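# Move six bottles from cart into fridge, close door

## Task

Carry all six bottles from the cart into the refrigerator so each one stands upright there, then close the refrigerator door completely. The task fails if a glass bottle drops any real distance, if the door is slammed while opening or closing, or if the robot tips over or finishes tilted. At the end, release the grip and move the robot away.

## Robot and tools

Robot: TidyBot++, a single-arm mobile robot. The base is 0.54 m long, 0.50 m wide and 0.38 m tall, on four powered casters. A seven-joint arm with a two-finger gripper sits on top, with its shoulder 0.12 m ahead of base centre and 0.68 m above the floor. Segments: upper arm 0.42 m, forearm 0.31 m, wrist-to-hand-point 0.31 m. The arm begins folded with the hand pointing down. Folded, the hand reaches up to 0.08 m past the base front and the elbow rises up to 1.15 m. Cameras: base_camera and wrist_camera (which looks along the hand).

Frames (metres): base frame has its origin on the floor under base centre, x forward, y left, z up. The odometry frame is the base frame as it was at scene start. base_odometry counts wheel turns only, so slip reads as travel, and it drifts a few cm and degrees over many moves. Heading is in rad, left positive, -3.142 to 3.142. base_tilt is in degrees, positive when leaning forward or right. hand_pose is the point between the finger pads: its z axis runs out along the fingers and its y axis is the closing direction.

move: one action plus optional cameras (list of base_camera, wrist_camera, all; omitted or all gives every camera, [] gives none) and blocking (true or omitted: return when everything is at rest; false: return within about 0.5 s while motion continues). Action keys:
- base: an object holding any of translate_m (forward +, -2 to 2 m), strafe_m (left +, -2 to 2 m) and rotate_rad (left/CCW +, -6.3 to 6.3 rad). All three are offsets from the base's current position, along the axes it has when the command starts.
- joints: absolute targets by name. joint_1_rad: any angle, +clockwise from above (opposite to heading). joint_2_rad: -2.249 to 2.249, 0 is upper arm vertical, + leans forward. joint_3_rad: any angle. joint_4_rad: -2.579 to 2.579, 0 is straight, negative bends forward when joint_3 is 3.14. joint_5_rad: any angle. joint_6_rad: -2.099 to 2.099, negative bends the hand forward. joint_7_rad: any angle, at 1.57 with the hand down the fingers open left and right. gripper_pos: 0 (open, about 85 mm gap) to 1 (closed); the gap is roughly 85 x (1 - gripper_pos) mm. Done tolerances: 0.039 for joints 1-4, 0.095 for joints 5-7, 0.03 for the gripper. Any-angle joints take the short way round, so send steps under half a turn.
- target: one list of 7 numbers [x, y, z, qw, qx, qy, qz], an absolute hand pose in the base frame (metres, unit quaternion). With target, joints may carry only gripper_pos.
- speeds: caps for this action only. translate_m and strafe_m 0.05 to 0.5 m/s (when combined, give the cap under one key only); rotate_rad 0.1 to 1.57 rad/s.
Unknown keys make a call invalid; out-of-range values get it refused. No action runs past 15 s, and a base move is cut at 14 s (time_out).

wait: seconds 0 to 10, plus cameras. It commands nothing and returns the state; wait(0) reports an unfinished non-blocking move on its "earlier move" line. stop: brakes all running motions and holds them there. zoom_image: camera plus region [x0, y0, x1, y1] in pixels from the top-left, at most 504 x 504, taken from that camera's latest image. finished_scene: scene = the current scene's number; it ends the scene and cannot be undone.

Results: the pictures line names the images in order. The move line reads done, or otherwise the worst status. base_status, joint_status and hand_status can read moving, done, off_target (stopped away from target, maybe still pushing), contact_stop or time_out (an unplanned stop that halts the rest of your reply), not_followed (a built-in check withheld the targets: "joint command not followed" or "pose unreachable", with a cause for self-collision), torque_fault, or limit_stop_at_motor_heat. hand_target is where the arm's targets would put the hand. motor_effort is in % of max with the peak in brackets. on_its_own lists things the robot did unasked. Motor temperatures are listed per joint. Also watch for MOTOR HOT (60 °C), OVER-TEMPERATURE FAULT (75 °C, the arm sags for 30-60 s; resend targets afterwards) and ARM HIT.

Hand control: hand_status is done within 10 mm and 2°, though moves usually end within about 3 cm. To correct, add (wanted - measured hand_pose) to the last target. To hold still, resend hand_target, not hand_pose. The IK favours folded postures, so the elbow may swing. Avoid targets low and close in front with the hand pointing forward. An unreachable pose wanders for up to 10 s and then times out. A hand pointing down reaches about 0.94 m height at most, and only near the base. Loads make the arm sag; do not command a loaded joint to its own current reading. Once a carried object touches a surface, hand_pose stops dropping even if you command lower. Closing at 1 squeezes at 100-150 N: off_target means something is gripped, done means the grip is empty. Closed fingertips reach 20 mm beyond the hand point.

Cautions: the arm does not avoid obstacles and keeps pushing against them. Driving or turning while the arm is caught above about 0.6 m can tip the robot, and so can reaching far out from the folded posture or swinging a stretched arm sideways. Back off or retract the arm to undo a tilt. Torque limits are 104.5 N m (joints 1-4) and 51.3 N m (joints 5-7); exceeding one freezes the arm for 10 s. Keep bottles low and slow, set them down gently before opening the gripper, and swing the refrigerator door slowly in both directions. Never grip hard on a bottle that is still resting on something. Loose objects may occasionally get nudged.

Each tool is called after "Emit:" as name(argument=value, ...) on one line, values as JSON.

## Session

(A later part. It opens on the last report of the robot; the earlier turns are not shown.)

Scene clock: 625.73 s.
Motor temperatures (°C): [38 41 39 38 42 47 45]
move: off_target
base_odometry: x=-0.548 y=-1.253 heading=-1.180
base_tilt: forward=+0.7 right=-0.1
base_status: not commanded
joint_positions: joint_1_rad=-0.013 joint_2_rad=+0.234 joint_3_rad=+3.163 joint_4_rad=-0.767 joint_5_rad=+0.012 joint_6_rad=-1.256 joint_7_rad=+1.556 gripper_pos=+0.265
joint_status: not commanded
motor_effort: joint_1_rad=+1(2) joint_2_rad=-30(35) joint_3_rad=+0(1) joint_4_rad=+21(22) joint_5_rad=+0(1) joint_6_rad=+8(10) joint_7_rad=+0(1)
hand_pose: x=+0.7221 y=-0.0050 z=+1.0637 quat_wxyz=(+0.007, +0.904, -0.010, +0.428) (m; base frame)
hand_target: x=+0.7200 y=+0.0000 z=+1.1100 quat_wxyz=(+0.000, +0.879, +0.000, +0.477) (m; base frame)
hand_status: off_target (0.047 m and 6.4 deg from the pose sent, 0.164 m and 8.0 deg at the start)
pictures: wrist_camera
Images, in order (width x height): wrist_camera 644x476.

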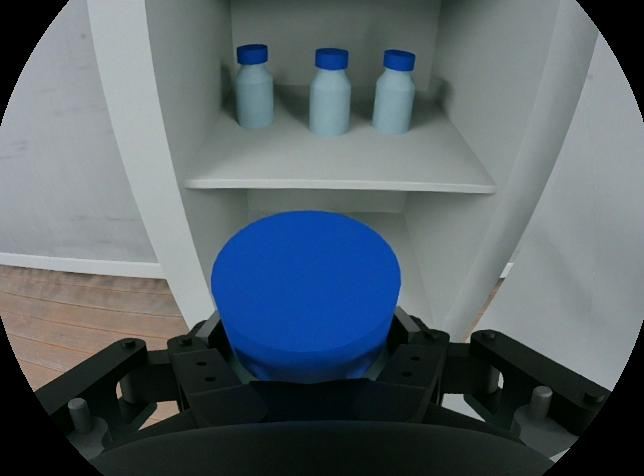

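Emit:
move(base={"translate_m":0.2,"strafe_m":0.058}, speeds={"translate_m":0.3}, cameras=["wrist_camera"])

Scene clock: 632.93 s.
Motor temperatures (°C): [38 41 39 38 42 47 45]
move: done
base_odometry: x=-0.418 y=-1.416 heading=-1.179
base_tilt: forward=+0.6 right=+0.0
base_status: done
joint_positions: joint_1_rad=-0.013 joint_2_rad=+0.235 joint_3_rad=+3.164 joint_4_rad=-0.764 joint_5_rad=+0.012 joint_6_rad=-1.252 joint_7_rad=+1.556 gripper_pos=+0.265
joint_status: not commanded
motor_effort: joint_1_rad=+1(3) joint_2_rad=-31(35) joint_3_rad=+0(2) joint_4_rad=+21(22) joint_5_rad=+1(2) joint_6_rad=+8(10) joint_7_rad=+1(1)
hand_pose: x=+0.7235 y=-0.0054 z=+1.0654 quat_wxyz=(+0.007, +0.902, -0.010, +0.431) (m; base frame)
hand_target: x=+0.7200 y=+0.0000 z=+1.1100 quat_wxyz=(+0.000, +0.879, +0.000, +0.477) (m; base frame)
hand_status: not commanded
pictures: wrist_camera
Images, in order (width x height): wrist_camera 644x476.

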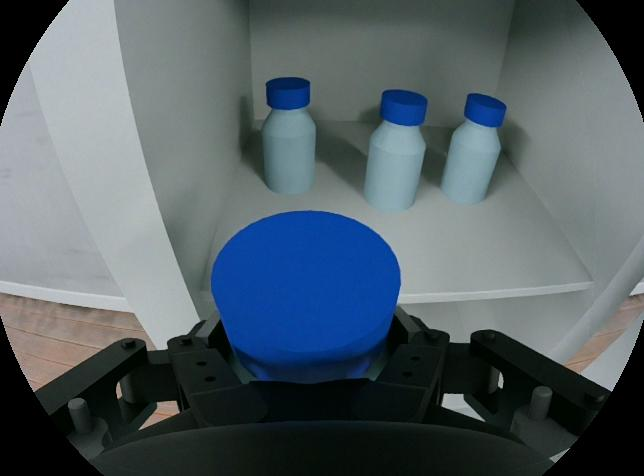

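Emit:
move(base={"translate_m":0.215,"strafe_m":-0.012}, speeds={"translate_m":0.2}, cameras=["wrist_camera"])

Emit:
move(target=[0.72,0,1.085,0,0.8788,0,0.4772], cameras=[])

Emit:
move(target=[0.72,0,1.07,0,0.8788,0,0.4772], cameras=["wrist_camera"])

Scene clock: 638.87 s.
Motor temperatures (°C): [38 41 39 38 42 47 45]
move: done
base_odometry: x=-0.346 y=-1.619 heading=-1.179
base_tilt: forward=+0.6 right=+0.0
base_status: done
joint_positions: joint_1_rad=-0.013 joint_2_rad=+0.236 joint_3_rad=+3.164 joint_4_rad=-0.763 joint_5_rad=+0.012 joint_6_rad=-1.251 joint_7_rad=+1.556 gripper_pos=+0.265
joint_status: not commanded
motor_effort: joint_1_rad=+1(2) joint_2_rad=-30(34) joint_3_rad=+0(1) joint_4_rad=+21(22) joint_5_rad=+0(2) joint_6_rad=+8(10) joint_7_rad=+1(1)
hand_pose: x=+0.7240 y=-0.0054 z=+1.0657 quat_wxyz=(+0.007, +0.902, -0.010, +0.431) (m; base frame)
hand_target: x=+0.7200 y=+0.0000 z=+1.1100 quat_wxyz=(+0.000, +0.879, +0.000, +0.477) (m; base frame)
hand_status: not commanded
pictures: wrist_camera
Images, in order (width x height): wrist_camera 644x476.

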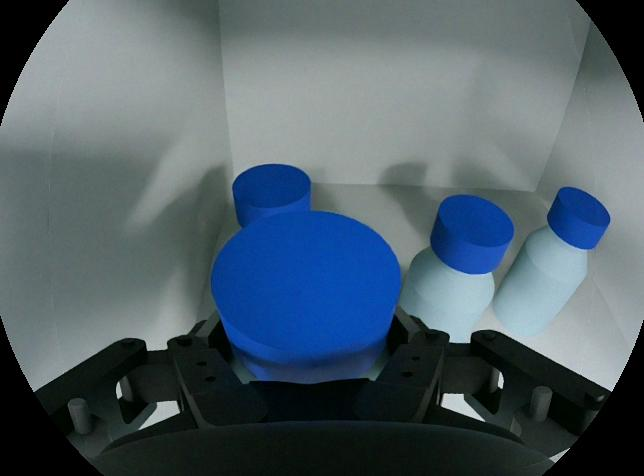

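Scene clock: 639.93 s.
Motor temperatures (°C): [38 41 39 38 42 47 45]
move: off_target
base_odometry: x=-0.346 y=-1.619 heading=-1.179
base_tilt: forward=+0.6 right=+0.0
base_status: not commanded
joint_positions: joint_1_rad=-0.013 joint_2_rad=+0.217 joint_3_rad=+3.164 joint_4_rad=-0.893 joint_5_rad=+0.012 joint_6_rad=-1.151 joint_7_rad=+1.556 gripper_pos=+0.265
joint_status: not commanded
motor_effort: joint_1_rad=+0(2) joint_2_rad=-31(32) joint_3_rad=+0(1) joint_4_rad=+22(23) joint_5_rad=+1(1) joint_6_rad=+8(9) joint_7_rad=+1(1)
hand_pose: x=+0.7316 y=-0.0056 z=+1.0342 quat_wxyz=(+0.007, +0.905, -0.010, +0.426) (m; base frame)
hand_target: x=+0.7200 y=+0.0000 z=+1.0850 quat_wxyz=(+0.000, +0.879, +0.000, +0.477) (m; base frame)
hand_status: off_target (0.052 m and 6.7 deg from the pose sent, 0.020 m and 6.1 deg at the start)
pictures: none
No camera images: "cameras" was empty.

Scene clock: 641.03 s.
Motor temperatures (°C): [38 41 39 38 42 47 45]
move: off_target
base_odometry: x=-0.346 y=-1.619 heading=-1.179
base_tilt: forward=+0.6 right=-0.1
base_status: not commanded
joint_positions: joint_1_rad=-0.013 joint_2_rad=+0.195 joint_3_rad=+3.164 joint_4_rad=-0.972 joint_5_rad=+0.012 joint_6_rad=-1.090 joint_7_rad=+1.556 gripper_pos=+0.265
joint_status: not commanded
motor_effort: joint_1_rad=+1(2) joint_2_rad=-29(32) joint_3_rad=+0(1) joint_4_rad=+23(23) joint_5_rad=+1(2) joint_6_rad=+9(9) joint_7_rad=+1(1)
hand_pose: x=+0.7306 y=-0.0058 z=+1.0212 quat_wxyz=(+0.007, +0.904, -0.009, +0.428) (m; base frame)
hand_target: x=+0.7200 y=+0.0000 z=+1.0700 quat_wxyz=(+0.000, +0.879, +0.000, +0.477) (m; base frame)
hand_status: off_target (0.050 m and 6.4 deg from the pose sent, 0.038 m and 6.7 deg at the start)
pictures: wrist_camera
Images, in order (width x height): wrist_camera 644x476.

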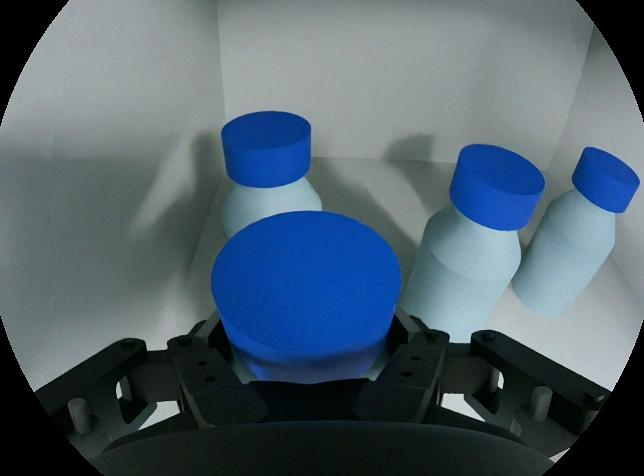

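Emit:
move(target=[0.72,0,1.058,0,0.883,0,0.469], cameras=[])

Emit:
move(target=[0.72,0,1.048,0,0.883,0,0.469], cameras=[])

Scene clock: 643.60 s.
Motor temperatures (°C): [38 41 39 38 42 47 45]
move: off_target
base_odometry: x=-0.346 y=-1.619 heading=-1.179
base_tilt: forward=+0.7 right=+0.0
base_status: not commanded
joint_positions: joint_1_rad=-0.013 joint_2_rad=+0.191 joint_3_rad=+3.164 joint_4_rad=-0.999 joint_5_rad=+0.012 joint_6_rad=-1.080 joint_7_rad=+1.556 gripper_pos=+0.265
joint_status: not commanded
motor_effort: joint_1_rad=+1(1) joint_2_rad=-30(32) joint_3_rad=+0(1) joint_4_rad=+22(24) joint_5_rad=+0(2) joint_6_rad=+8(9) joint_7_rad=+1(1)
hand_pose: x=+0.7292 y=-0.0059 z=+1.0113 quat_wxyz=(+0.007, +0.906, -0.009, +0.422) (m; base frame)
hand_target: x=+0.7200 y=+0.0000 z=+1.0580 quat_wxyz=(+0.000, +0.883, +0.000, +0.469) (m; base frame)
hand_status: off_target (0.048 m and 6.2 deg from the pose sent, 0.039 m and 5.4 deg at the start)
pictures: none
No camera images: "cameras" was empty.

Scene clock: 644.33 s.
Motor temperatures (°C): [38 41 39 38 42 47 45]
move: off_target
base_odometry: x=-0.346 y=-1.619 heading=-1.179
base_tilt: forward=+0.7 right=-0.1
base_status: not commanded
joint_positions: joint_1_rad=-0.013 joint_2_rad=+0.177 joint_3_rad=+3.164 joint_4_rad=-1.042 joint_5_rad=+0.012 joint_6_rad=-1.040 joint_7_rad=+1.556 gripper_pos=+0.265
joint_status: not commanded
motor_effort: joint_1_rad=+1(1) joint_2_rad=-28(30) joint_3_rad=+0(1) joint_4_rad=+22(23) joint_5_rad=+0(1) joint_6_rad=+8(9) joint_7_rad=+1(1)
hand_pose: x=+0.7289 y=-0.0059 z=+1.0061 quat_wxyz=(+0.007, +0.904, -0.009, +0.427) (m; base frame)
hand_target: x=+0.7200 y=+0.0000 z=+1.0480 quat_wxyz=(+0.000, +0.883, +0.000, +0.469) (m; base frame)
hand_status: off_target (0.043 m and 5.6 deg from the pose sent, 0.038 m and 6.2 deg at the start)
pictures: none
No camera images: "cameras" was empty.

Emit:
move(target=[0.72,0,1.04,0,0.883,0,0.469], cameras=[])

Emit:
move(target=[0.72,0,1.032,0,0.883,0,0.469], cameras=["wrist_camera"])

Scene clock: 647.27 s.
Motor temperatures (°C): [38 41 39 38 42 47 45]
move: off_target
base_odometry: x=-0.346 y=-1.619 heading=-1.179
base_tilt: forward=+0.6 right=-0.1
base_status: not commanded
joint_positions: joint_1_rad=-0.013 joint_2_rad=+0.162 joint_3_rad=+3.164 joint_4_rad=-1.075 joint_5_rad=+0.012 joint_6_rad=-1.007 joint_7_rad=+1.556 gripper_pos=+0.265
joint_status: not commanded
motor_effort: joint_1_rad=+1(1) joint_2_rad=-27(29) joint_3_rad=+0(1) joint_4_rad=+21(22) joint_5_rad=+1(1) joint_6_rad=+7(8) joint_7_rad=+1(1)
hand_pose: x=+0.7274 y=-0.0060 z=+1.0056 quat_wxyz=(+0.006, +0.901, -0.009, +0.434) (m; base frame)
hand_target: x=+0.7200 y=+0.0000 z=+1.0400 quat_wxyz=(+0.000, +0.883, +0.000, +0.469) (m; base frame)
hand_status: off_target (0.036 m and 4.7 deg from the pose sent, 0.036 m and 5.6 deg at the start)
pictures: none
No camera images: "cameras" was empty.

Scene clock: 647.93 s.
Motor temperatures (°C): [38 41 39 38 42 47 45]
move: off_target
base_odometry: x=-0.346 y=-1.619 heading=-1.179
base_tilt: forward=+0.6 right=-0.1
base_status: not commanded
joint_positions: joint_1_rad=-0.013 joint_2_rad=+0.148 joint_3_rad=+3.164 joint_4_rad=-1.106 joint_5_rad=+0.012 joint_6_rad=-0.975 joint_7_rad=+1.556 gripper_pos=+0.265
joint_status: not commanded
motor_effort: joint_1_rad=+1(2) joint_2_rad=-25(28) joint_3_rad=+1(1) joint_4_rad=+21(21) joint_5_rad=+1(2) joint_6_rad=+7(7) joint_7_rad=+1(1)
hand_pose: x=+0.7263 y=-0.0061 z=+1.0054 quat_wxyz=(+0.006, +0.898, -0.009, +0.441) (m; base frame)
hand_target: x=+0.7200 y=+0.0000 z=+1.0320 quat_wxyz=(+0.000, +0.883, +0.000, +0.469) (m; base frame)
hand_status: off_target (0.028 m and 3.9 deg from the pose sent, 0.028 m and 4.7 deg at the start)
pictures: wrist_camera
Images, in order (width x height): wrist_camera 644x476.

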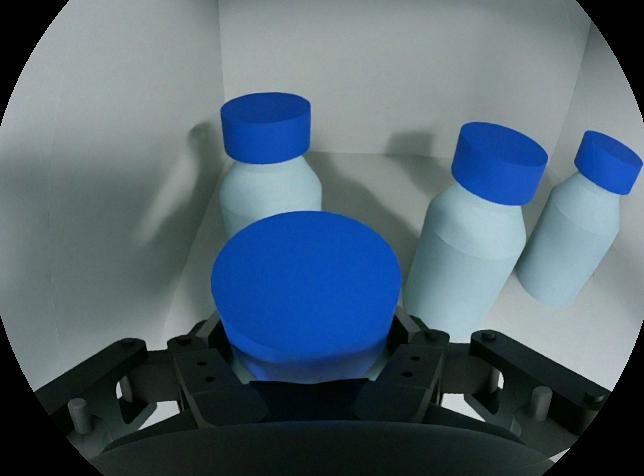

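Emit:
move(target=[0.72,0,1.038,0,0.895,0,0.446], cameras=[])

Emit:
move(joints={"gripper_pos":0.2}, cameras=[])

Emit:
move(joints={"gripper_pos":0.08}, cameras=["wrist_camera"])

Scene clock: 651.40 s.
Motor temperatures (°C): [38 42 39 38 42 47 45]
move: off_target
base_odometry: x=-0.346 y=-1.619 heading=-1.179
base_tilt: forward=+0.7 right=+0.0
base_status: not commanded
joint_positions: joint_1_rad=-0.013 joint_2_rad=+0.165 joint_3_rad=+3.164 joint_4_rad=-1.030 joint_5_rad=+0.012 joint_6_rad=-1.046 joint_7_rad=+1.556 gripper_pos=+0.265
joint_status: not commanded
motor_effort: joint_1_rad=+1(2) joint_2_rad=-28(30) joint_3_rad=-1(1) joint_4_rad=+23(24) joint_5_rad=+1(2) joint_6_rad=+9(9) joint_7_rad=+0(1)
hand_pose: x=+0.7247 y=-0.0060 z=+1.0191 quat_wxyz=(+0.006, +0.900, -0.009, +0.435) (m; base frame)
hand_target: x=+0.7200 y=+0.0000 z=+1.0380 quat_wxyz=(+0.000, +0.895, +0.000, +0.446) (m; base frame)
hand_status: off_target (0.020 m and 1.9 deg from the pose sent, 0.034 m and 1.4 deg at the start)
pictures: none
No camera images: "cameras" was empty.

Scene clock: 652.27 s.
Motor temperatures (°C): [38 42 39 38 42 47 45]
move: done
base_odometry: x=-0.346 y=-1.619 heading=-1.179
base_tilt: forward=+0.6 right=-0.1
base_status: not commanded
joint_positions: joint_1_rad=-0.013 joint_2_rad=+0.164 joint_3_rad=+3.164 joint_4_rad=-1.010 joint_5_rad=+0.012 joint_6_rad=-1.046 joint_7_rad=+1.556 gripper_pos=+0.200
joint_status: all done
motor_effort: joint_1_rad=+0(2) joint_2_rad=-25(30) joint_3_rad=+0(1) joint_4_rad=+19(23) joint_5_rad=+0(1) joint_6_rad=+6(9) joint_7_rad=+1(1)
hand_pose: x=+0.7260 y=-0.0060 z=+1.0300 quat_wxyz=(+0.006, +0.896, -0.009, +0.445) (m; base frame)
hand_target: x=+0.7200 y=+0.0000 z=+1.0380 quat_wxyz=(+0.000, +0.895, +0.000, +0.446) (m; base frame)
hand_status: not commanded
pictures: none
No camera images: "cameras" was empty.

Scene clock: 652.80 s.
Motor temperatures (°C): [38 42 39 38 42 47 45]
move: done
base_odometry: x=-0.346 y=-1.619 heading=-1.179
base_tilt: forward=+0.6 right=-0.1
base_status: not commanded
joint_positions: joint_1_rad=-0.013 joint_2_rad=+0.164 joint_3_rad=+3.164 joint_4_rad=-1.010 joint_5_rad=+0.012 joint_6_rad=-1.046 joint_7_rad=+1.556 gripper_pos=+0.080
joint_status: all done
motor_effort: joint_1_rad=+0(1) joint_2_rad=-26(26) joint_3_rad=+0(1) joint_4_rad=+20(20) joint_5_rad=+0(1) joint_6_rad=+6(7) joint_7_rad=+1(1)
hand_pose: x=+0.7260 y=-0.0060 z=+1.0300 quat_wxyz=(+0.006, +0.896, -0.009, +0.445) (m; base frame)
hand_target: x=+0.7200 y=+0.0000 z=+1.0380 quat_wxyz=(+0.000, +0.895, +0.000, +0.446) (m; base frame)
hand_status: not commanded
pictures: wrist_camera
Images, in order (width x height): wrist_camera 644x476.

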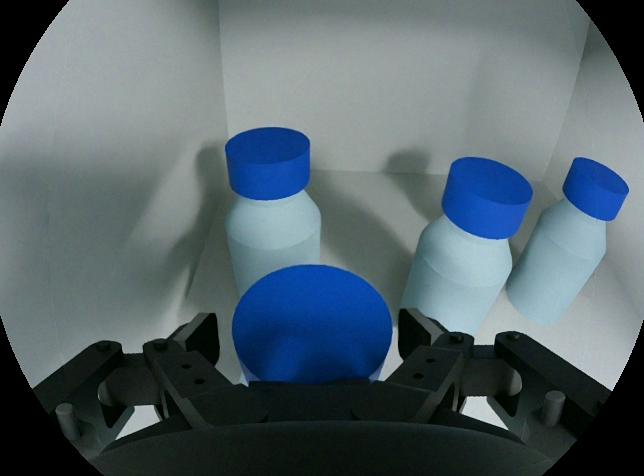

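Emit:
move(base={"translate_m":-0.2}, speeds={"translate_m":0.2}, cameras=["wrist_camera"])

Emit:
move(base={"translate_m":-0.3}, target=[0.5,0,1.03,0,0.906,0,0.423], joints={"gripper_pos":0}, cameras=[])

Emit:
move(base={"translate_m":-0.239,"strafe_m":-0.207,"rotate_rad":-1.964}, cameras=["wrist_camera"])

Scene clock: 659.57 s.
Motor temperatures (°C): [38 42 39 38 42 47 45]
move: done
base_odometry: x=-0.423 y=-1.434 heading=-1.179
base_tilt: forward=+0.7 right=-0.1
base_status: done
joint_positions: joint_1_rad=-0.014 joint_2_rad=+0.163 joint_3_rad=+3.164 joint_4_rad=-1.010 joint_5_rad=+0.012 joint_6_rad=-1.046 joint_7_rad=+1.556 gripper_pos=+0.080
joint_status: not commanded
motor_effort: joint_1_rad=+1(2) joint_2_rad=-25(30) joint_3_rad=+0(1) joint_4_rad=+20(20) joint_5_rad=+0(2) joint_6_rad=+6(7) joint_7_rad=+0(1)
hand_pose: x=+0.7256 y=-0.0057 z=+1.0309 quat_wxyz=(+0.006, +0.895, -0.009, +0.445) (m; base frame)
hand_target: x=+0.7200 y=+0.0000 z=+1.0380 quat_wxyz=(+0.000, +0.895, +0.000, +0.446) (m; base frame)
hand_status: not commanded
pictures: wrist_camera
Images, in order (width x height): wrist_camera 644x476.

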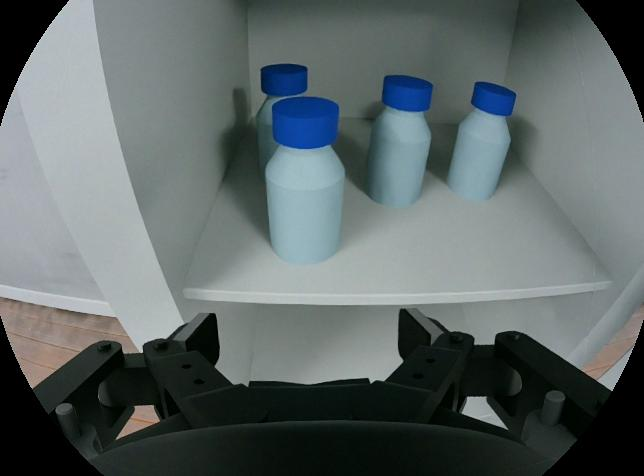

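Scene clock: 661.40 s.
Motor temperatures (°C): [38 41 39 38 42 47 45]
move: off_target
base_odometry: x=-0.538 y=-1.157 heading=-1.179
base_tilt: forward=+0.6 right=+0.0
base_status: done
joint_positions: joint_1_rad=-0.014 joint_2_rad=-0.329 joint_3_rad=+3.164 joint_4_rad=-1.387 joint_5_rad=+0.012 joint_6_rad=-1.154 joint_7_rad=+1.556 gripper_pos=+0.000
joint_status: all done
motor_effort: joint_1_rad=+1(2) joint_2_rad=-6(31) joint_3_rad=+0(2) joint_4_rad=+19(21) joint_5_rad=+0(1) joint_6_rad=+6(7) joint_7_rad=+1(1)
hand_pose: x=+0.5067 y=-0.0077 z=+1.0484 quat_wxyz=(+0.001, +0.894, -0.012, +0.449) (m; base frame)
hand_target: x=+0.5000 y=+0.0000 z=+1.0300 quat_wxyz=(+0.000, +0.906, +0.000, +0.423) (m; base frame)
hand_status: off_target (0.021 m and 3.5 deg from the pose sent, 0.226 m and 3.1 deg at the start)
pictures: none
No camera images: "cameras" was empty.

Scene clock: 664.17 s.
Motor temperatures (°C): [38 41 39 38 42 47 45]
move: done
base_odometry: x=-0.821 y=-1.015 heading=+3.141
base_tilt: forward=+0.6 right=-0.1
base_status: done
joint_positions: joint_1_rad=-0.014 joint_2_rad=-0.328 joint_3_rad=+3.157 joint_4_rad=-1.389 joint_5_rad=+0.012 joint_6_rad=-1.154 joint_7_rad=+1.556 gripper_pos=+0.000
joint_status: not commanded
motor_effort: joint_1_rad=+1(2) joint_2_rad=-6(9) joint_3_rad=+0(3) joint_4_rad=+18(19) joint_5_rad=+0(2) joint_6_rad=+6(7) joint_7_rad=+1(1)
hand_pose: x=+0.5071 y=-0.0042 z=+1.0464 quat_wxyz=(+0.001, +0.895, -0.008, +0.447) (m; base frame)
hand_target: x=+0.5000 y=+0.0000 z=+1.0300 quat_wxyz=(+0.000, +0.906, +0.000, +0.423) (m; base frame)
hand_status: not commanded
pictures: wrist_camera
Images, in order (width x height): wrist_camera 644x476.

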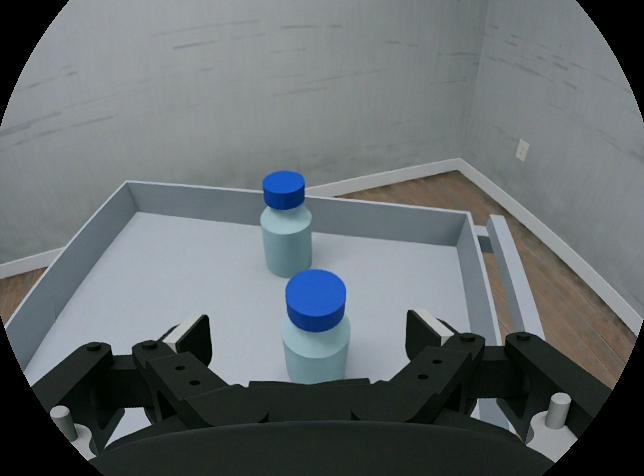

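Emit:
move(target=[0.60,-0.008,0.96,0.002,0.906,-0.005,0.423], cameras=[])

Emit:
move(target=[0.633,-0.012,0.905,0.004,0.906,-0.01,0.423], cameras=["wrist_camera"])

Scene clock: 669.87 s.
Motor temperatures (°C): [38 41 39 38 42 47 45]
move: off_target
base_odometry: x=-0.821 y=-1.015 heading=+3.141
base_tilt: forward=+0.6 right=-0.1
base_status: not commanded
joint_positions: joint_1_rad=-0.014 joint_2_rad=-0.154 joint_3_rad=+3.157 joint_4_rad=-1.524 joint_5_rad=+0.012 joint_6_rad=-0.932 joint_7_rad=+1.556 gripper_pos=+0.000
joint_status: not commanded
motor_effort: joint_1_rad=+0(1) joint_2_rad=-14(18) joint_3_rad=+0(0) joint_4_rad=+20(22) joint_5_rad=+0(1) joint_6_rad=+6(7) joint_7_rad=+1(1)
hand_pose: x=+0.5943 y=-0.0030 z=+0.9527 quat_wxyz=(+0.002, +0.913, -0.007, +0.408) (m; base frame)
hand_target: x=+0.6000 y=-0.0080 z=+0.9600 quat_wxyz=(+0.002, +0.906, -0.005, +0.423) (m; base frame)
hand_status: off_target (0.011 m and 1.9 deg from the pose sent, 0.127 m and 3.0 deg at the start)
pictures: none
No camera images: "cameras" was empty.

Scene clock: 671.17 s.
Motor temperatures (°C): [38 41 39 38 42 47 45]
move: off_target
base_odometry: x=-0.821 y=-1.015 heading=+3.141
base_tilt: forward=+0.6 right=+0.0
base_status: not commanded
joint_positions: joint_1_rad=-0.014 joint_2_rad=-0.101 joint_3_rad=+3.157 joint_4_rad=-1.643 joint_5_rad=+0.012 joint_6_rad=-0.746 joint_7_rad=+1.556 gripper_pos=+0.000
joint_status: not commanded
motor_effort: joint_1_rad=+1(2) joint_2_rad=-17(19) joint_3_rad=+0(0) joint_4_rad=+21(22) joint_5_rad=+1(1) joint_6_rad=+6(7) joint_7_rad=+0(1)
hand_pose: x=+0.6254 y=-0.0023 z=+0.9047 quat_wxyz=(+0.002, +0.910, -0.005, +0.414) (m; base frame)
hand_target: x=+0.6330 y=-0.0120 z=+0.9050 quat_wxyz=(+0.004, +0.906, -0.010, +0.423) (m; base frame)
hand_status: off_target (0.012 m and 1.3 deg from the pose sent, 0.062 m and 2.0 deg at the start)
pictures: wrist_camera
Images, in order (width x height): wrist_camera 644x476.

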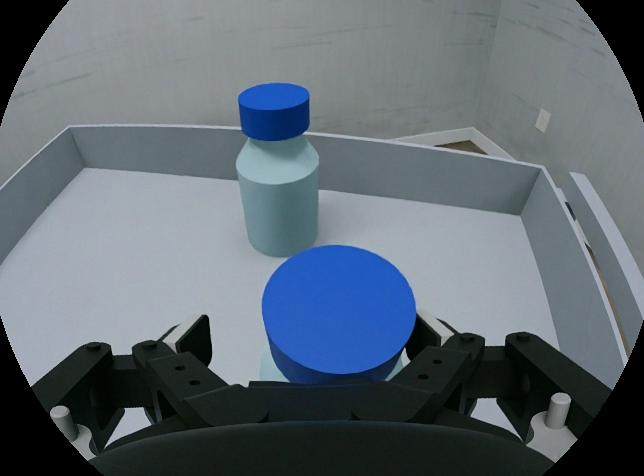

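Emit:
move(target=[0.63,-0.028,0.91,0.009,0.906,-0.02,0.423], cameras=[])

Emit:
move(target=[0.636,-0.028,0.885,0.009,0.906,-0.02,0.423], cameras=["wrist_camera"])

Scene clock: 674.07 s.
Motor temperatures (°C): [38 41 39 38 42 47 45]
move: off_target
base_odometry: x=-0.821 y=-1.015 heading=+3.141
base_tilt: forward=+0.7 right=-0.1
base_status: not commanded
joint_positions: joint_1_rad=-0.006 joint_2_rad=-0.101 joint_3_rad=+3.177 joint_4_rad=-1.643 joint_5_rad=+0.012 joint_6_rad=-0.745 joint_7_rad=+1.563 gripper_pos=+0.000
joint_status: not commanded
motor_effort: joint_1_rad=+1(3) joint_2_rad=-16(17) joint_3_rad=+0(1) joint_4_rad=+21(21) joint_5_rad=+1(1) joint_6_rad=+6(7) joint_7_rad=+1(1)
hand_pose: x=+0.6257 y=-0.0168 z=+0.9051 quat_wxyz=(+0.009, +0.910, -0.015, +0.414) (m; base frame)
hand_target: x=+0.6300 y=-0.0280 z=+0.9100 quat_wxyz=(+0.009, +0.906, -0.020, +0.423) (m; base frame)
hand_status: off_target (0.013 m and 1.2 deg from the pose sent, 0.027 m and 2.2 deg at the start)
pictures: none
No camera images: "cameras" was empty.

Scene clock: 674.87 s.
Motor temperatures (°C): [38 41 39 38 42 47 45]
move: off_target
base_odometry: x=-0.821 y=-1.015 heading=+3.141
base_tilt: forward=+0.7 right=-0.1
base_status: not commanded
joint_positions: joint_1_rad=-0.006 joint_2_rad=-0.097 joint_3_rad=+3.177 joint_4_rad=-1.699 joint_5_rad=+0.012 joint_6_rad=-0.677 joint_7_rad=+1.563 gripper_pos=+0.000
joint_status: not commanded
motor_effort: joint_1_rad=+0(1) joint_2_rad=-17(18) joint_3_rad=+0(1) joint_4_rad=+20(22) joint_5_rad=+1(1) joint_6_rad=+6(6) joint_7_rad=+0(1)
hand_pose: x=+0.6289 y=-0.0166 z=+0.8884 quat_wxyz=(+0.008, +0.908, -0.015, +0.418) (m; base frame)
hand_target: x=+0.6360 y=-0.0280 z=+0.8850 quat_wxyz=(+0.009, +0.906, -0.020, +0.423) (m; base frame)
hand_status: off_target (0.014 m and 0.9 deg from the pose sent, 0.025 m and 1.2 deg at the start)
pictures: wrist_camera
Images, in order (width x height): wrist_camera 644x476.

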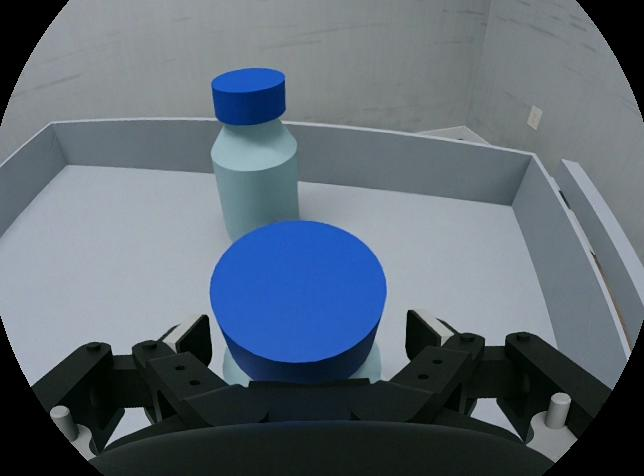

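Emit:
move(joints={"gripper_pos":0.45}, cameras=[])

Emit:
move(target=[0.58,-0.02,1.02,0.006,0.906,-0.014,0.423], cameras=[])

Emit:
move(target=[0.55,0.0,1.10,0,0.906,0,0.423], cameras=["wrist_camera"])

Emit:
move(base={"translate_m":-0.3}, cameras=[])

Emit:
move(base={"translate_m":0.074,"strafe_m":0.259,"rotate_rad":1.963}, speeds={"rotate_rad":0.8}, cameras=[])

Emit:
move(target=[0.72,0,1.11,0,0.8788,0,0.4772], cameras=["wrist_camera"])

Scene clock: 681.60 s.
Motor temperatures (°C): [38 41 39 38 42 47 45]
move: done
base_odometry: x=-0.821 y=-1.015 heading=+3.142
base_tilt: forward=+0.6 right=-0.1
base_status: not commanded
joint_positions: joint_1_rad=-0.006 joint_2_rad=-0.103 joint_3_rad=+3.177 joint_4_rad=-1.688 joint_5_rad=+0.012 joint_6_rad=-0.658 joint_7_rad=+1.563 gripper_pos=+0.426
joint_status: all done
motor_effort: joint_1_rad=+2(3) joint_2_rad=-11(17) joint_3_rad=+0(3) joint_4_rad=+16(21) joint_5_rad=+2(2) joint_6_rad=+4(6) joint_7_rad=+1(1)
hand_pose: x=+0.6337 y=-0.0169 z=+0.9022 quat_wxyz=(+0.009, +0.901, -0.015, +0.434) (m; base frame)
hand_target: x=+0.6360 y=-0.0280 z=+0.8850 quat_wxyz=(+0.009, +0.906, -0.020, +0.423) (m; base frame)
hand_status: not commanded
pictures: none
No camera images: "cameras" was empty.

Scene clock: 683.43 s.
Motor temperatures (°C): [38 41 39 38 42 47 45]
move: off_target
base_odometry: x=-0.821 y=-1.015 heading=+3.142
base_tilt: forward=+0.6 right=-0.1
base_status: not commanded
joint_positions: joint_1_rad=-0.006 joint_2_rad=-0.122 joint_3_rad=+3.177 joint_4_rad=-1.364 joint_5_rad=+0.012 joint_6_rad=-1.071 joint_7_rad=+1.563 gripper_pos=+0.426
joint_status: not commanded
motor_effort: joint_1_rad=+2(2) joint_2_rad=-18(21) joint_3_rad=+0(1) joint_4_rad=+23(26) joint_5_rad=+1(2) joint_6_rad=+8(10) joint_7_rad=+1(1)
hand_pose: x=+0.5949 y=-0.0173 z=+0.9906 quat_wxyz=(+0.009, +0.915, -0.017, +0.402) (m; base frame)
hand_target: x=+0.5800 y=-0.0200 z=+1.0200 quat_wxyz=(+0.006, +0.906, -0.014, +0.423) (m; base frame)
hand_status: off_target (0.033 m and 2.6 deg from the pose sent, 0.129 m and 1.5 deg at the start)
pictures: none
No camera images: "cameras" was empty.

Scene clock: 684.90 s.
Motor temperatures (°C): [38 41 39 38 42 47 45]
move: off_target
base_odometry: x=-0.821 y=-1.015 heading=+3.142
base_tilt: forward=+0.6 right=-0.1
base_status: not commanded
joint_positions: joint_1_rad=-0.006 joint_2_rad=-0.121 joint_3_rad=+3.177 joint_4_rad=-1.033 joint_5_rad=+0.012 joint_6_rad=-1.360 joint_7_rad=+1.563 gripper_pos=+0.426
joint_status: not commanded
motor_effort: joint_1_rad=+1(2) joint_2_rad=-15(19) joint_3_rad=+0(1) joint_4_rad=+20(24) joint_5_rad=+0(1) joint_6_rad=+8(9) joint_7_rad=+1(1)
hand_pose: x=+0.5545 y=-0.0168 z=+1.0913 quat_wxyz=(+0.009, +0.907, -0.019, +0.421) (m; base frame)
hand_target: x=+0.5500 y=+0.0000 z=+1.1000 quat_wxyz=(+0.000, +0.906, +0.000, +0.423) (m; base frame)
hand_status: off_target (0.019 m and 2.4 deg from the pose sent, 0.120 m and 3.4 deg at the start)
pictures: wrist_camera
Images, in order (width x height): wrist_camera 644x476.

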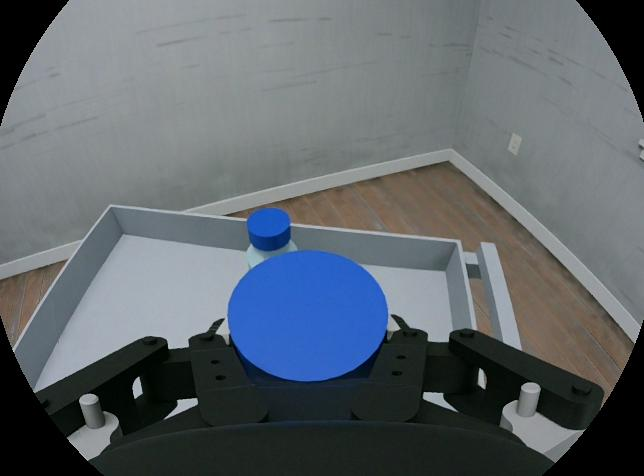

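Scene clock: 686.80 s.
Motor temperatures (°C): [38 41 39 38 42 47 45]
move: done
base_odometry: x=-0.520 y=-1.016 heading=+3.141
base_tilt: forward=+0.6 right=-0.1
base_status: done
joint_positions: joint_1_rad=-0.006 joint_2_rad=-0.111 joint_3_rad=+3.177 joint_4_rad=-1.031 joint_5_rad=+0.012 joint_6_rad=-1.368 joint_7_rad=+1.563 gripper_pos=+0.426
joint_status: not commanded
motor_effort: joint_1_rad=+1(2) joint_2_rad=-15(19) joint_3_rad=+0(1) joint_4_rad=+20(21) joint_5_rad=+1(1) joint_6_rad=+8(9) joint_7_rad=+1(1)
hand_pose: x=+0.5573 y=-0.0167 z=+1.0855 quat_wxyz=(+0.009, +0.910, -0.019, +0.413) (m; base frame)
hand_target: x=+0.5500 y=+0.0000 z=+1.1000 quat_wxyz=(+0.000, +0.906, +0.000, +0.423) (m; base frame)
hand_status: not commanded
pictures: none
No camera images: "cameras" was empty.

Scene clock: 690.13 s.
Motor temperatures (°C): [38 41 39 38 42 47 45]
move: done
base_odometry: x=-0.595 y=-1.275 heading=-1.180
base_tilt: forward=+0.6 right=-0.1
base_status: done
joint_positions: joint_1_rad=-0.013 joint_2_rad=-0.103 joint_3_rad=+3.171 joint_4_rad=-1.031 joint_5_rad=+0.012 joint_6_rad=-1.368 joint_7_rad=+1.563 gripper_pos=+0.426
joint_status: not commanded
motor_effort: joint_1_rad=+1(4) joint_2_rad=-16(20) joint_3_rad=+0(6) joint_4_rad=+20(21) joint_5_rad=-1(3) joint_6_rad=+8(9) joint_7_rad=+1(1)
hand_pose: x=+0.5603 y=-0.0108 z=+1.0823 quat_wxyz=(+0.006, +0.912, -0.013, +0.410) (m; base frame)
hand_target: x=+0.5500 y=+0.0000 z=+1.1000 quat_wxyz=(+0.000, +0.906, +0.000, +0.423) (m; base frame)
hand_status: not commanded
pictures: none
No camera images: "cameras" was empty.

Scene clock: 691.90 s.
Motor temperatures (°C): [38 41 39 38 42 47 45]
move: off_target
base_odometry: x=-0.595 y=-1.275 heading=-1.180
base_tilt: forward=+0.6 right=+0.0
base_status: not commanded
joint_positions: joint_1_rad=-0.013 joint_2_rad=+0.236 joint_3_rad=+3.171 joint_4_rad=-0.768 joint_5_rad=+0.012 joint_6_rad=-1.258 joint_7_rad=+1.563 gripper_pos=+0.426
joint_status: not commanded
motor_effort: joint_1_rad=+1(2) joint_2_rad=-31(35) joint_3_rad=+0(1) joint_4_rad=+21(23) joint_5_rad=+0(1) joint_6_rad=+9(10) joint_7_rad=+1(1)
hand_pose: x=+0.7227 y=-0.0091 z=+1.0610 quat_wxyz=(+0.011, +0.905, -0.010, +0.426) (m; base frame)
hand_target: x=+0.7200 y=+0.0000 z=+1.1100 quat_wxyz=(+0.000, +0.879, +0.000, +0.477) (m; base frame)
hand_status: off_target (0.050 m and 6.8 deg from the pose sent, 0.162 m and 8.7 deg at the start)
pictures: wrist_camera
Images, in order (width x height): wrist_camera 644x476.

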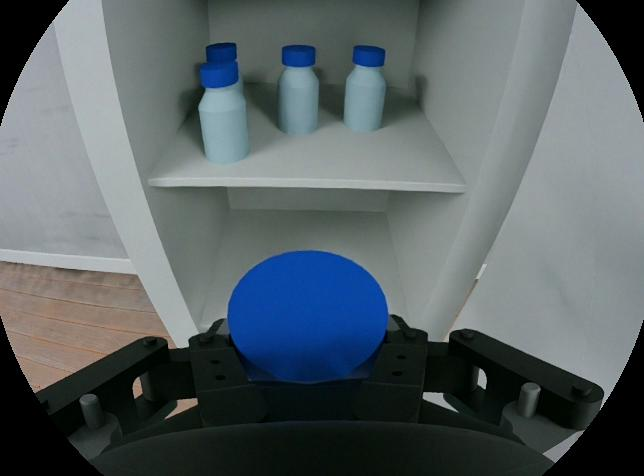

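Emit:
move(base={"translate_m":0.18}, speeds={"translate_m":0.25}, target=[0.72,0,1.12,0,0.8788,0,0.4772], cameras=["wrist_camera"])

Scene clock: 703.70 s.
Motor temperatures (°C): [38 41 39 39 42 47 45]
move: off_target
base_odometry: x=-0.526 y=-1.441 heading=-1.179
base_tilt: forward=+0.7 right=+0.0
base_status: done
joint_positions: joint_1_rad=-0.013 joint_2_rad=+0.257 joint_3_rad=+3.171 joint_4_rad=-0.689 joint_5_rad=+0.012 joint_6_rad=-1.260 joint_7_rad=+1.563 gripper_pos=+0.426
joint_status: not commanded
motor_effort: joint_1_rad=+1(2) joint_2_rad=-31(34) joint_3_rad=+0(1) joint_4_rad=+22(23) joint_5_rad=+1(1) joint_6_rad=+10(10) joint_7_rad=+1(1)
hand_pose: x=+0.7316 y=-0.0087 z=+1.0882 quat_wxyz=(+0.011, +0.892, -0.010, +0.451) (m; base frame)
hand_target: x=+0.7200 y=+0.0000 z=+1.1200 quat_wxyz=(+0.000, +0.879, +0.000, +0.477) (m; base frame)
hand_status: off_target (0.035 m and 3.8 deg from the pose sent, 0.060 m and 6.8 deg at the start)
pictures: wrist_camera
Images, in order (width x height): wrist_camera 644x476.

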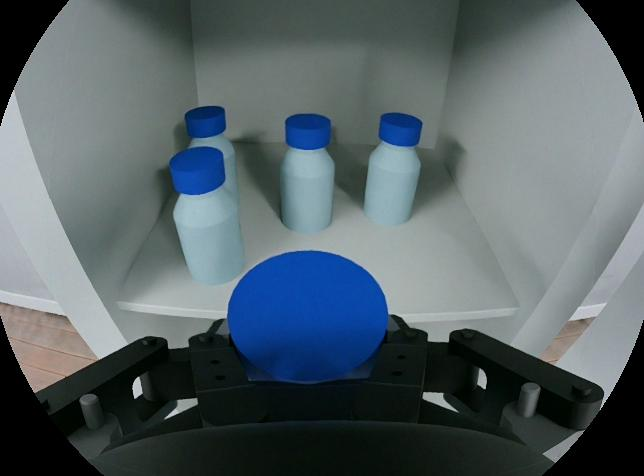

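Emit:
move(base={"translate_m":0.225}, speeds={"translate_m":0.2}, cameras=["wrist_camera"])

Emit:
move(target=[0.72,0,1.09,0,0.8788,0,0.4772], cameras=["wrist_camera"])

Scene clock: 707.53 s.
Motor temperatures (°C): [38 41 39 39 42 47 45]
move: done
base_odometry: x=-0.440 y=-1.649 heading=-1.177
base_tilt: forward=+0.6 right=-0.1
base_status: done
joint_positions: joint_1_rad=-0.013 joint_2_rad=+0.259 joint_3_rad=+3.171 joint_4_rad=-0.689 joint_5_rad=+0.012 joint_6_rad=-1.260 joint_7_rad=+1.563 gripper_pos=+0.426
joint_status: not commanded
motor_effort: joint_1_rad=+1(3) joint_2_rad=-31(35) joint_3_rad=+0(2) joint_4_rad=+21(22) joint_5_rad=+0(2) joint_6_rad=+9(10) joint_7_rad=+0(1)
hand_pose: x=+0.7326 y=-0.0087 z=+1.0868 quat_wxyz=(+0.011, +0.893, -0.010, +0.450) (m; base frame)
hand_target: x=+0.7200 y=+0.0000 z=+1.1200 quat_wxyz=(+0.000, +0.879, +0.000, +0.477) (m; base frame)
hand_status: not commanded
pictures: wrist_camera
Images, in order (width x height): wrist_camera 644x476.

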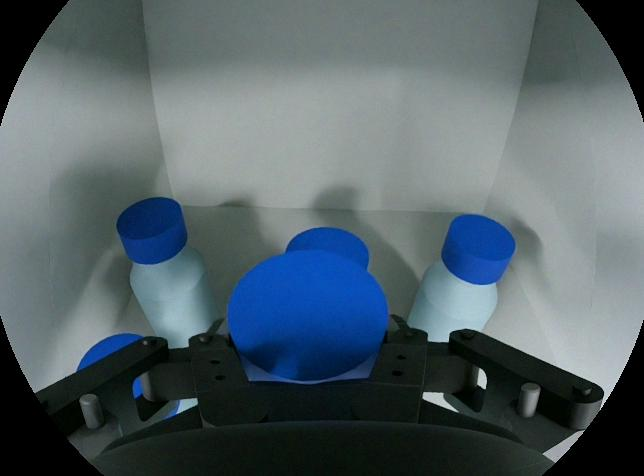

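Scene clock: 709.03 s.
Motor temperatures (°C): [38 41 39 39 42 47 45]
move: off_target
base_odometry: x=-0.440 y=-1.649 heading=-1.177
base_tilt: forward=+0.7 right=+0.0
base_status: not commanded
joint_positions: joint_1_rad=-0.013 joint_2_rad=+0.227 joint_3_rad=+3.171 joint_4_rad=-0.865 joint_5_rad=+0.012 joint_6_rad=-1.171 joint_7_rad=+1.563 gripper_pos=+0.426
joint_status: not commanded
motor_effort: joint_1_rad=+1(2) joint_2_rad=-31(33) joint_3_rad=+0(1) joint_4_rad=+22(23) joint_5_rad=+1(1) joint_6_rad=+9(9) joint_7_rad=+1(1)
hand_pose: x=+0.7325 y=-0.0094 z=+1.0377 quat_wxyz=(+0.011, +0.905, -0.009, +0.425) (m; base frame)
hand_target: x=+0.7200 y=+0.0000 z=+1.0900 quat_wxyz=(+0.000, +0.879, +0.000, +0.477) (m; base frame)
hand_status: off_target (0.055 m and 6.9 deg from the pose sent, 0.016 m and 3.9 deg at the start)
pictures: wrist_camera
Images, in order (width x height): wrist_camera 644x476.

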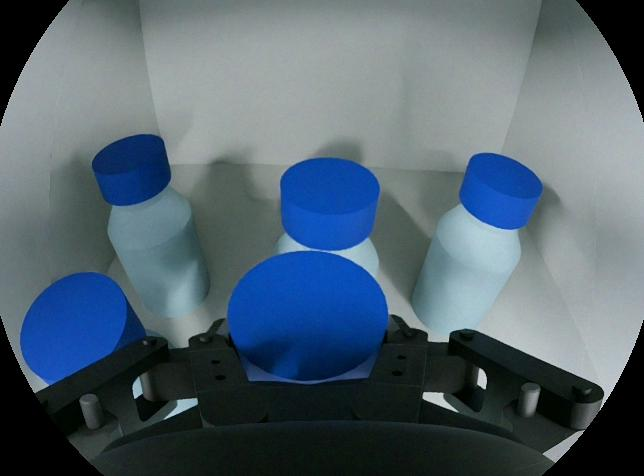

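Emit:
move(target=[0.715,0,1.075,0,0.8788,0,0.4772], cameras=[])

Emit:
move(target=[0.715,0,1.06,0,0.8788,0,0.4772], cameras=["wrist_camera"])

Scene clock: 711.73 s.
Motor temperatures (°C): [38 41 39 39 42 47 45]
move: off_target
base_odometry: x=-0.440 y=-1.649 heading=-1.177
base_tilt: forward=+0.7 right=-0.1
base_status: not commanded
joint_positions: joint_1_rad=-0.013 joint_2_rad=+0.189 joint_3_rad=+3.171 joint_4_rad=-0.959 joint_5_rad=+0.012 joint_6_rad=-1.108 joint_7_rad=+1.563 gripper_pos=+0.426
joint_status: not commanded
motor_effort: joint_1_rad=+1(2) joint_2_rad=-31(31) joint_3_rad=+0(1) joint_4_rad=+23(23) joint_5_rad=-1(1) joint_6_rad=+8(9) joint_7_rad=+1(1)
hand_pose: x=+0.7259 y=-0.0098 z=+1.0272 quat_wxyz=(+0.010, +0.903, -0.009, +0.429) (m; base frame)
hand_target: x=+0.7150 y=+0.0000 z=+1.0750 quat_wxyz=(+0.000, +0.879, +0.000, +0.477) (m; base frame)
hand_status: off_target (0.050 m and 6.4 deg from the pose sent, 0.042 m and 6.9 deg at the start)
pictures: none
No camera images: "cameras" was empty.

Scene clock: 712.57 s.
Motor temperatures (°C): [38 41 39 39 42 47 45]
move: off_target
base_odometry: x=-0.440 y=-1.649 heading=-1.177
base_tilt: forward=+0.6 right=-0.1
base_status: not commanded
joint_positions: joint_1_rad=-0.013 joint_2_rad=+0.158 joint_3_rad=+3.171 joint_4_rad=-1.024 joint_5_rad=+0.012 joint_6_rad=-1.042 joint_7_rad=+1.563 gripper_pos=+0.426
joint_status: not commanded
motor_effort: joint_1_rad=+1(2) joint_2_rad=-27(29) joint_3_rad=+0(1) joint_4_rad=+21(23) joint_5_rad=+1(2) joint_6_rad=+8(9) joint_7_rad=+1(1)
hand_pose: x=+0.7235 y=-0.0101 z=+1.0272 quat_wxyz=(+0.010, +0.896, -0.009, +0.443) (m; base frame)
hand_target: x=+0.7150 y=+0.0000 z=+1.0600 quat_wxyz=(+0.000, +0.879, +0.000, +0.477) (m; base frame)
hand_status: off_target (0.035 m and 4.7 deg from the pose sent, 0.036 m and 6.4 deg at the start)
pictures: wrist_camera
Images, in order (width x height): wrist_camera 644x476.

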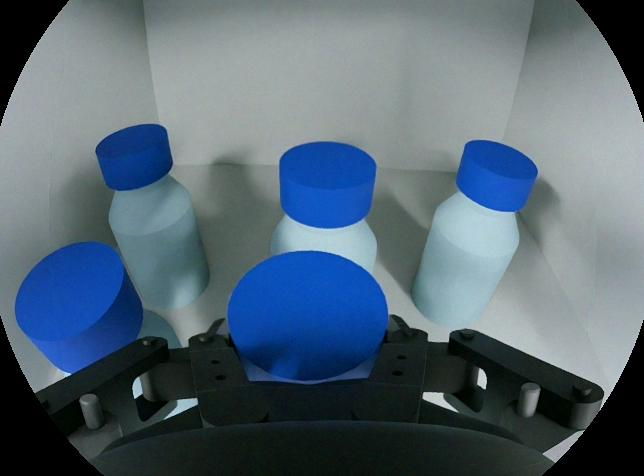

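Landed. Release.

Emit:
move(joints={"gripper_pos":0.35}, cameras=[])

Emit:
move(joints={"gripper_pos":0.15}, cameras=["wrist_camera"])

Emit:
move(base={"translate_m":-0.2}, speeds={"translate_m":0.2}, cameras=["wrist_camera"])

Scene clock: 715.83 s.
Motor temperatures (°C): [38 41 39 38 42 47 45]
move: done
base_odometry: x=-0.440 y=-1.649 heading=-1.177
base_tilt: forward=+0.7 right=+0.0
base_status: not commanded
joint_positions: joint_1_rad=-0.013 joint_2_rad=+0.148 joint_3_rad=+3.171 joint_4_rad=-1.025 joint_5_rad=+0.012 joint_6_rad=-1.033 joint_7_rad=+1.563 gripper_pos=+0.350
joint_status: all done
motor_effort: joint_1_rad=+1(2) joint_2_rad=-25(27) joint_3_rad=+0(1) joint_4_rad=+19(22) joint_5_rad=+0(2) joint_6_rad=+6(8) joint_7_rad=+1(1)
hand_pose: x=+0.7217 y=-0.0101 z=+1.0349 quat_wxyz=(+0.010, +0.893, -0.009, +0.451) (m; base frame)
hand_target: x=+0.7150 y=+0.0000 z=+1.0600 quat_wxyz=(+0.000, +0.879, +0.000, +0.477) (m; base frame)
hand_status: not commanded
pictures: none
No camera images: "cameras" was empty.

Scene clock: 716.47 s.
Motor temperatures (°C): [38 41 39 38 42 47 45]
move: done
base_odometry: x=-0.440 y=-1.649 heading=-1.177
base_tilt: forward=+0.6 right=-0.1
base_status: not commanded
joint_positions: joint_1_rad=-0.013 joint_2_rad=+0.148 joint_3_rad=+3.171 joint_4_rad=-1.025 joint_5_rad=+0.012 joint_6_rad=-1.033 joint_7_rad=+1.563 gripper_pos=+0.150
joint_status: all done
motor_effort: joint_1_rad=+1(1) joint_2_rad=-24(25) joint_3_rad=+0(1) joint_4_rad=+20(20) joint_5_rad=+1(1) joint_6_rad=+6(7) joint_7_rad=+1(1)
hand_pose: x=+0.7217 y=-0.0101 z=+1.0349 quat_wxyz=(+0.010, +0.893, -0.009, +0.451) (m; base frame)
hand_target: x=+0.7150 y=+0.0000 z=+1.0600 quat_wxyz=(+0.000, +0.879, +0.000, +0.477) (m; base frame)
hand_status: not commanded
pictures: wrist_camera
Images, in order (width x height): wrist_camera 644x476.

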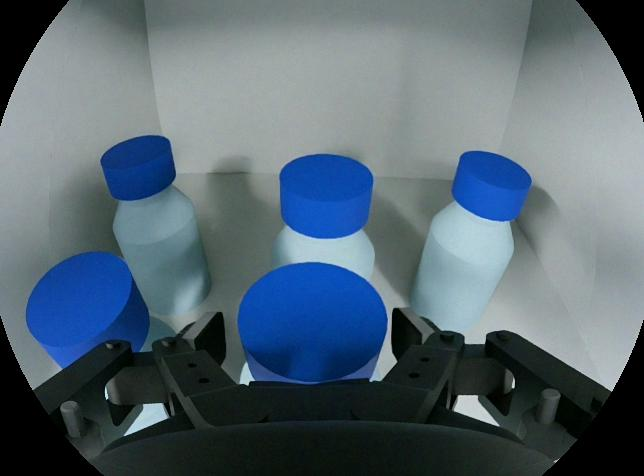

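Scene clock: 718.20 s.
Motor temperatures (°C): [38 41 39 38 42 47 45]
move: done
base_odometry: x=-0.517 y=-1.464 heading=-1.176
base_tilt: forward=+0.6 right=-0.1
base_status: done
joint_positions: joint_1_rad=-0.013 joint_2_rad=+0.132 joint_3_rad=+3.171 joint_4_rad=-1.025 joint_5_rad=+0.012 joint_6_rad=-1.032 joint_7_rad=+1.563 gripper_pos=+0.150
joint_status: not commanded
motor_effort: joint_1_rad=+0(2) joint_2_rad=-25(30) joint_3_rad=+0(1) joint_4_rad=+20(21) joint_5_rad=+1(1) joint_6_rad=+6(7) joint_7_rad=+0(1)
hand_pose: x=+0.7162 y=-0.0102 z=+1.0448 quat_wxyz=(+0.010, +0.889, -0.009, +0.458) (m; base frame)
hand_target: x=+0.7150 y=+0.0000 z=+1.0600 quat_wxyz=(+0.000, +0.879, +0.000, +0.477) (m; base frame)
hand_status: not commanded
pictures: wrist_camera
Images, in order (width x height): wrist_camera 644x476.

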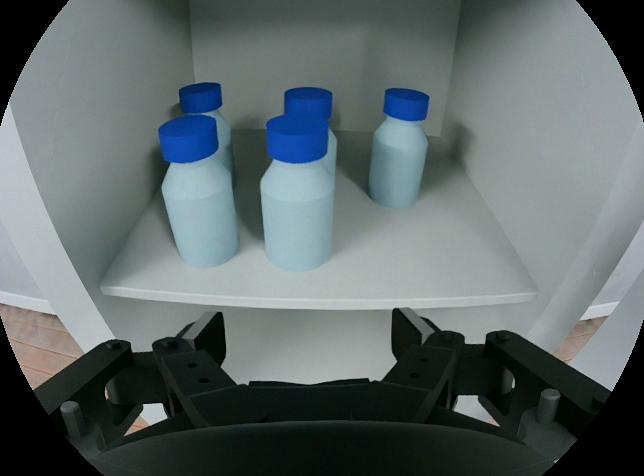

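Emit:
move(base={"translate_m":-0.38}, speeds={"translate_m":0.4}, target=[0.5,0,1.03,0,0.906,0,0.423], joints={"gripper_pos":0}, cameras=[])

Emit:
move(base={"translate_m":-0.178,"strafe_m":-0.247,"rotate_rad":-1.964}, cameras=["wrist_camera"])

Scene clock: 724.67 s.
Motor temperatures (°C): [38 41 39 38 42 47 45]
move: off_target
base_odometry: x=-0.663 y=-1.113 heading=-1.175
base_tilt: forward=+0.6 right=+0.0
base_status: done
joint_positions: joint_1_rad=-0.013 joint_2_rad=-0.330 joint_3_rad=+3.171 joint_4_rad=-1.387 joint_5_rad=+0.012 joint_6_rad=-1.155 joint_7_rad=+1.563 gripper_pos=+0.000
joint_status: all done
motor_effort: joint_1_rad=+1(3) joint_2_rad=-6(29) joint_3_rad=+0(1) joint_4_rad=+19(21) joint_5_rad=+1(1) joint_6_rad=+6(8) joint_7_rad=+0(1)
hand_pose: x=+0.5061 y=-0.0113 z=+1.0485 quat_wxyz=(+0.004, +0.894, -0.012, +0.449) (m; base frame)
hand_target: x=+0.5000 y=+0.0000 z=+1.0300 quat_wxyz=(+0.000, +0.906, +0.000, +0.423) (m; base frame)
hand_status: off_target (0.023 m and 3.6 deg from the pose sent, 0.217 m and 4.8 deg at the start)
pictures: none
No camera images: "cameras" was empty.

Scene clock: 727.40 s.
Motor temperatures (°C): [38 41 39 38 42 47 45]
move: done
base_odometry: x=-0.959 y=-1.044 heading=-3.138
base_tilt: forward=+0.7 right=+0.0
base_status: done
joint_positions: joint_1_rad=-0.011 joint_2_rad=-0.327 joint_3_rad=+3.157 joint_4_rad=-1.392 joint_5_rad=+0.013 joint_6_rad=-1.156 joint_7_rad=+1.563 gripper_pos=+0.000
joint_status: not commanded
motor_effort: joint_1_rad=+1(4) joint_2_rad=-6(13) joint_3_rad=+0(11) joint_4_rad=+19(20) joint_5_rad=+0(4) joint_6_rad=+7(7) joint_7_rad=+1(1)
hand_pose: x=+0.5068 y=-0.0052 z=+1.0443 quat_wxyz=(+0.003, +0.896, -0.006, +0.444) (m; base frame)
hand_target: x=+0.5000 y=+0.0000 z=+1.0300 quat_wxyz=(+0.000, +0.906, +0.000, +0.423) (m; base frame)
hand_status: not commanded
pictures: wrist_camera
Images, in order (width x height): wrist_camera 644x476.

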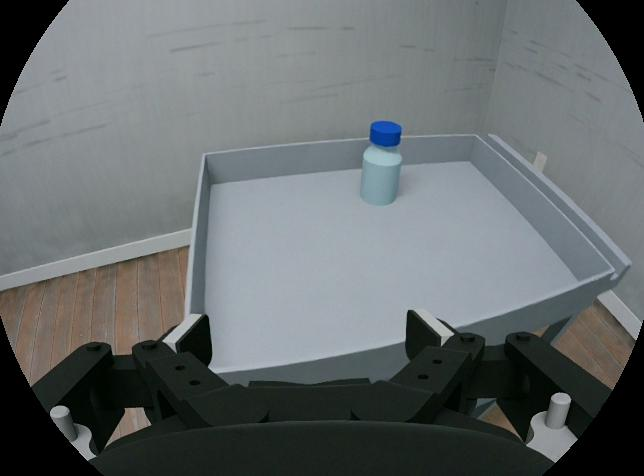

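Emit:
move(cameras=["base_camera"])

Scene clock: 732.97 s.
Motor temperatures (°C): [38 41 39 38 42 47 45]
base_odometry: x=-0.959 y=-1.044 heading=-3.138
base_tilt: forward=+0.6 right=+0.0
base_status: done
joint_positions: joint_1_rad=-0.011 joint_2_rad=-0.327 joint_3_rad=+3.157 joint_4_rad=-1.392 joint_5_rad=+0.013 joint_6_rad=-1.156 joint_7_rad=+1.563 gripper_pos=+0.000
joint_status: not commanded
motor_effort: joint_1_rad=+1(4) joint_2_rad=-6(13) joint_3_rad=+0(11) joint_4_rad=+19(20) joint_5_rad=+0(4) joint_6_rad=+6(7) joint_7_rad=+0(1)
hand_pose: x=+0.5068 y=-0.0052 z=+1.0443 quat_wxyz=(+0.003, +0.896, -0.006, +0.444) (m; base frame)
hand_target: x=+0.5000 y=+0.0000 z=+1.0300 quat_wxyz=(+0.000, +0.906, +0.000, +0.423) (m; base frame)
hand_status: not commanded
pictures: base_camera
Images, in order (width x height): base_camera 644x364.

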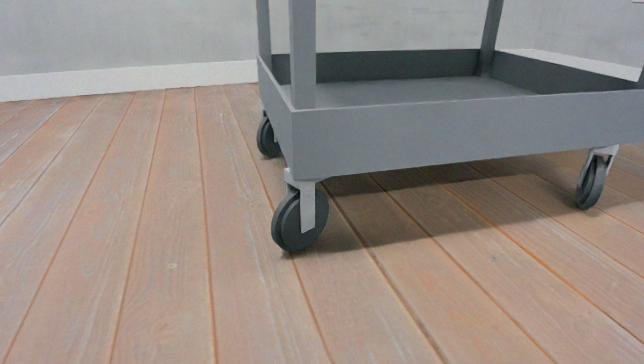

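Emit:
move(base={"translate_m":0.23,"strafe_m":-0.11}, speeds={"translate_m":0.2}, target=[0.65,0,0.98,0,0.906,0,0.423])

Scene clock: 738.30 s.
Motor temperatures (°C): [38 41 39 38 42 47 45]
move: off_target
base_odometry: x=-1.190 y=-0.935 heading=-3.139
base_tilt: forward=+0.6 right=-0.1
base_status: done
joint_positions: joint_1_rad=-0.011 joint_2_rad=-0.025 joint_3_rad=+3.157 joint_4_rad=-1.370 joint_5_rad=+0.013 joint_6_rad=-0.979 joint_7_rad=+1.563 gripper_pos=+0.000
joint_status: not commanded
motor_effort: joint_1_rad=+1(2) joint_2_rad=-19(22) joint_3_rad=+0(2) joint_4_rad=+20(21) joint_5_rad=+0(2) joint_6_rad=+6(7) joint_7_rad=+1(1)
hand_pose: x=+0.6421 y=-0.0040 z=+0.9600 quat_wxyz=(+0.005, +0.918, -0.004, +0.398) (m; base frame)
hand_target: x=+0.6500 y=+0.0000 z=+0.9800 quat_wxyz=(+0.000, +0.906, +0.000, +0.423) (m; base frame)
hand_status: off_target (0.022 m and 3.3 deg from the pose sent, 0.157 m and 2.8 deg at the start)
pictures: base_camera, wrist_camera
Images, in order (width x height): base_camera 644x364, wrist_camera 644x476.

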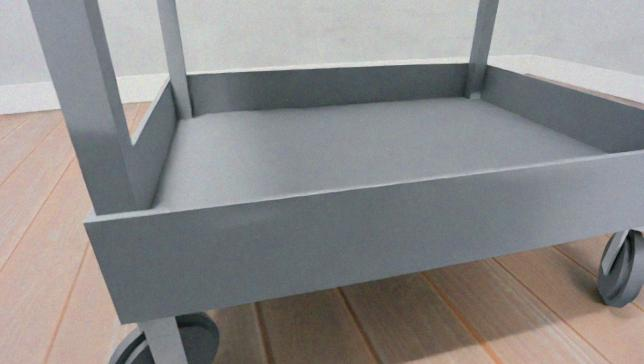

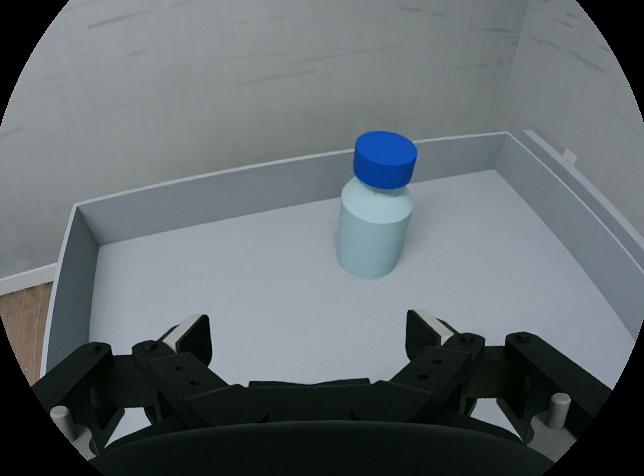

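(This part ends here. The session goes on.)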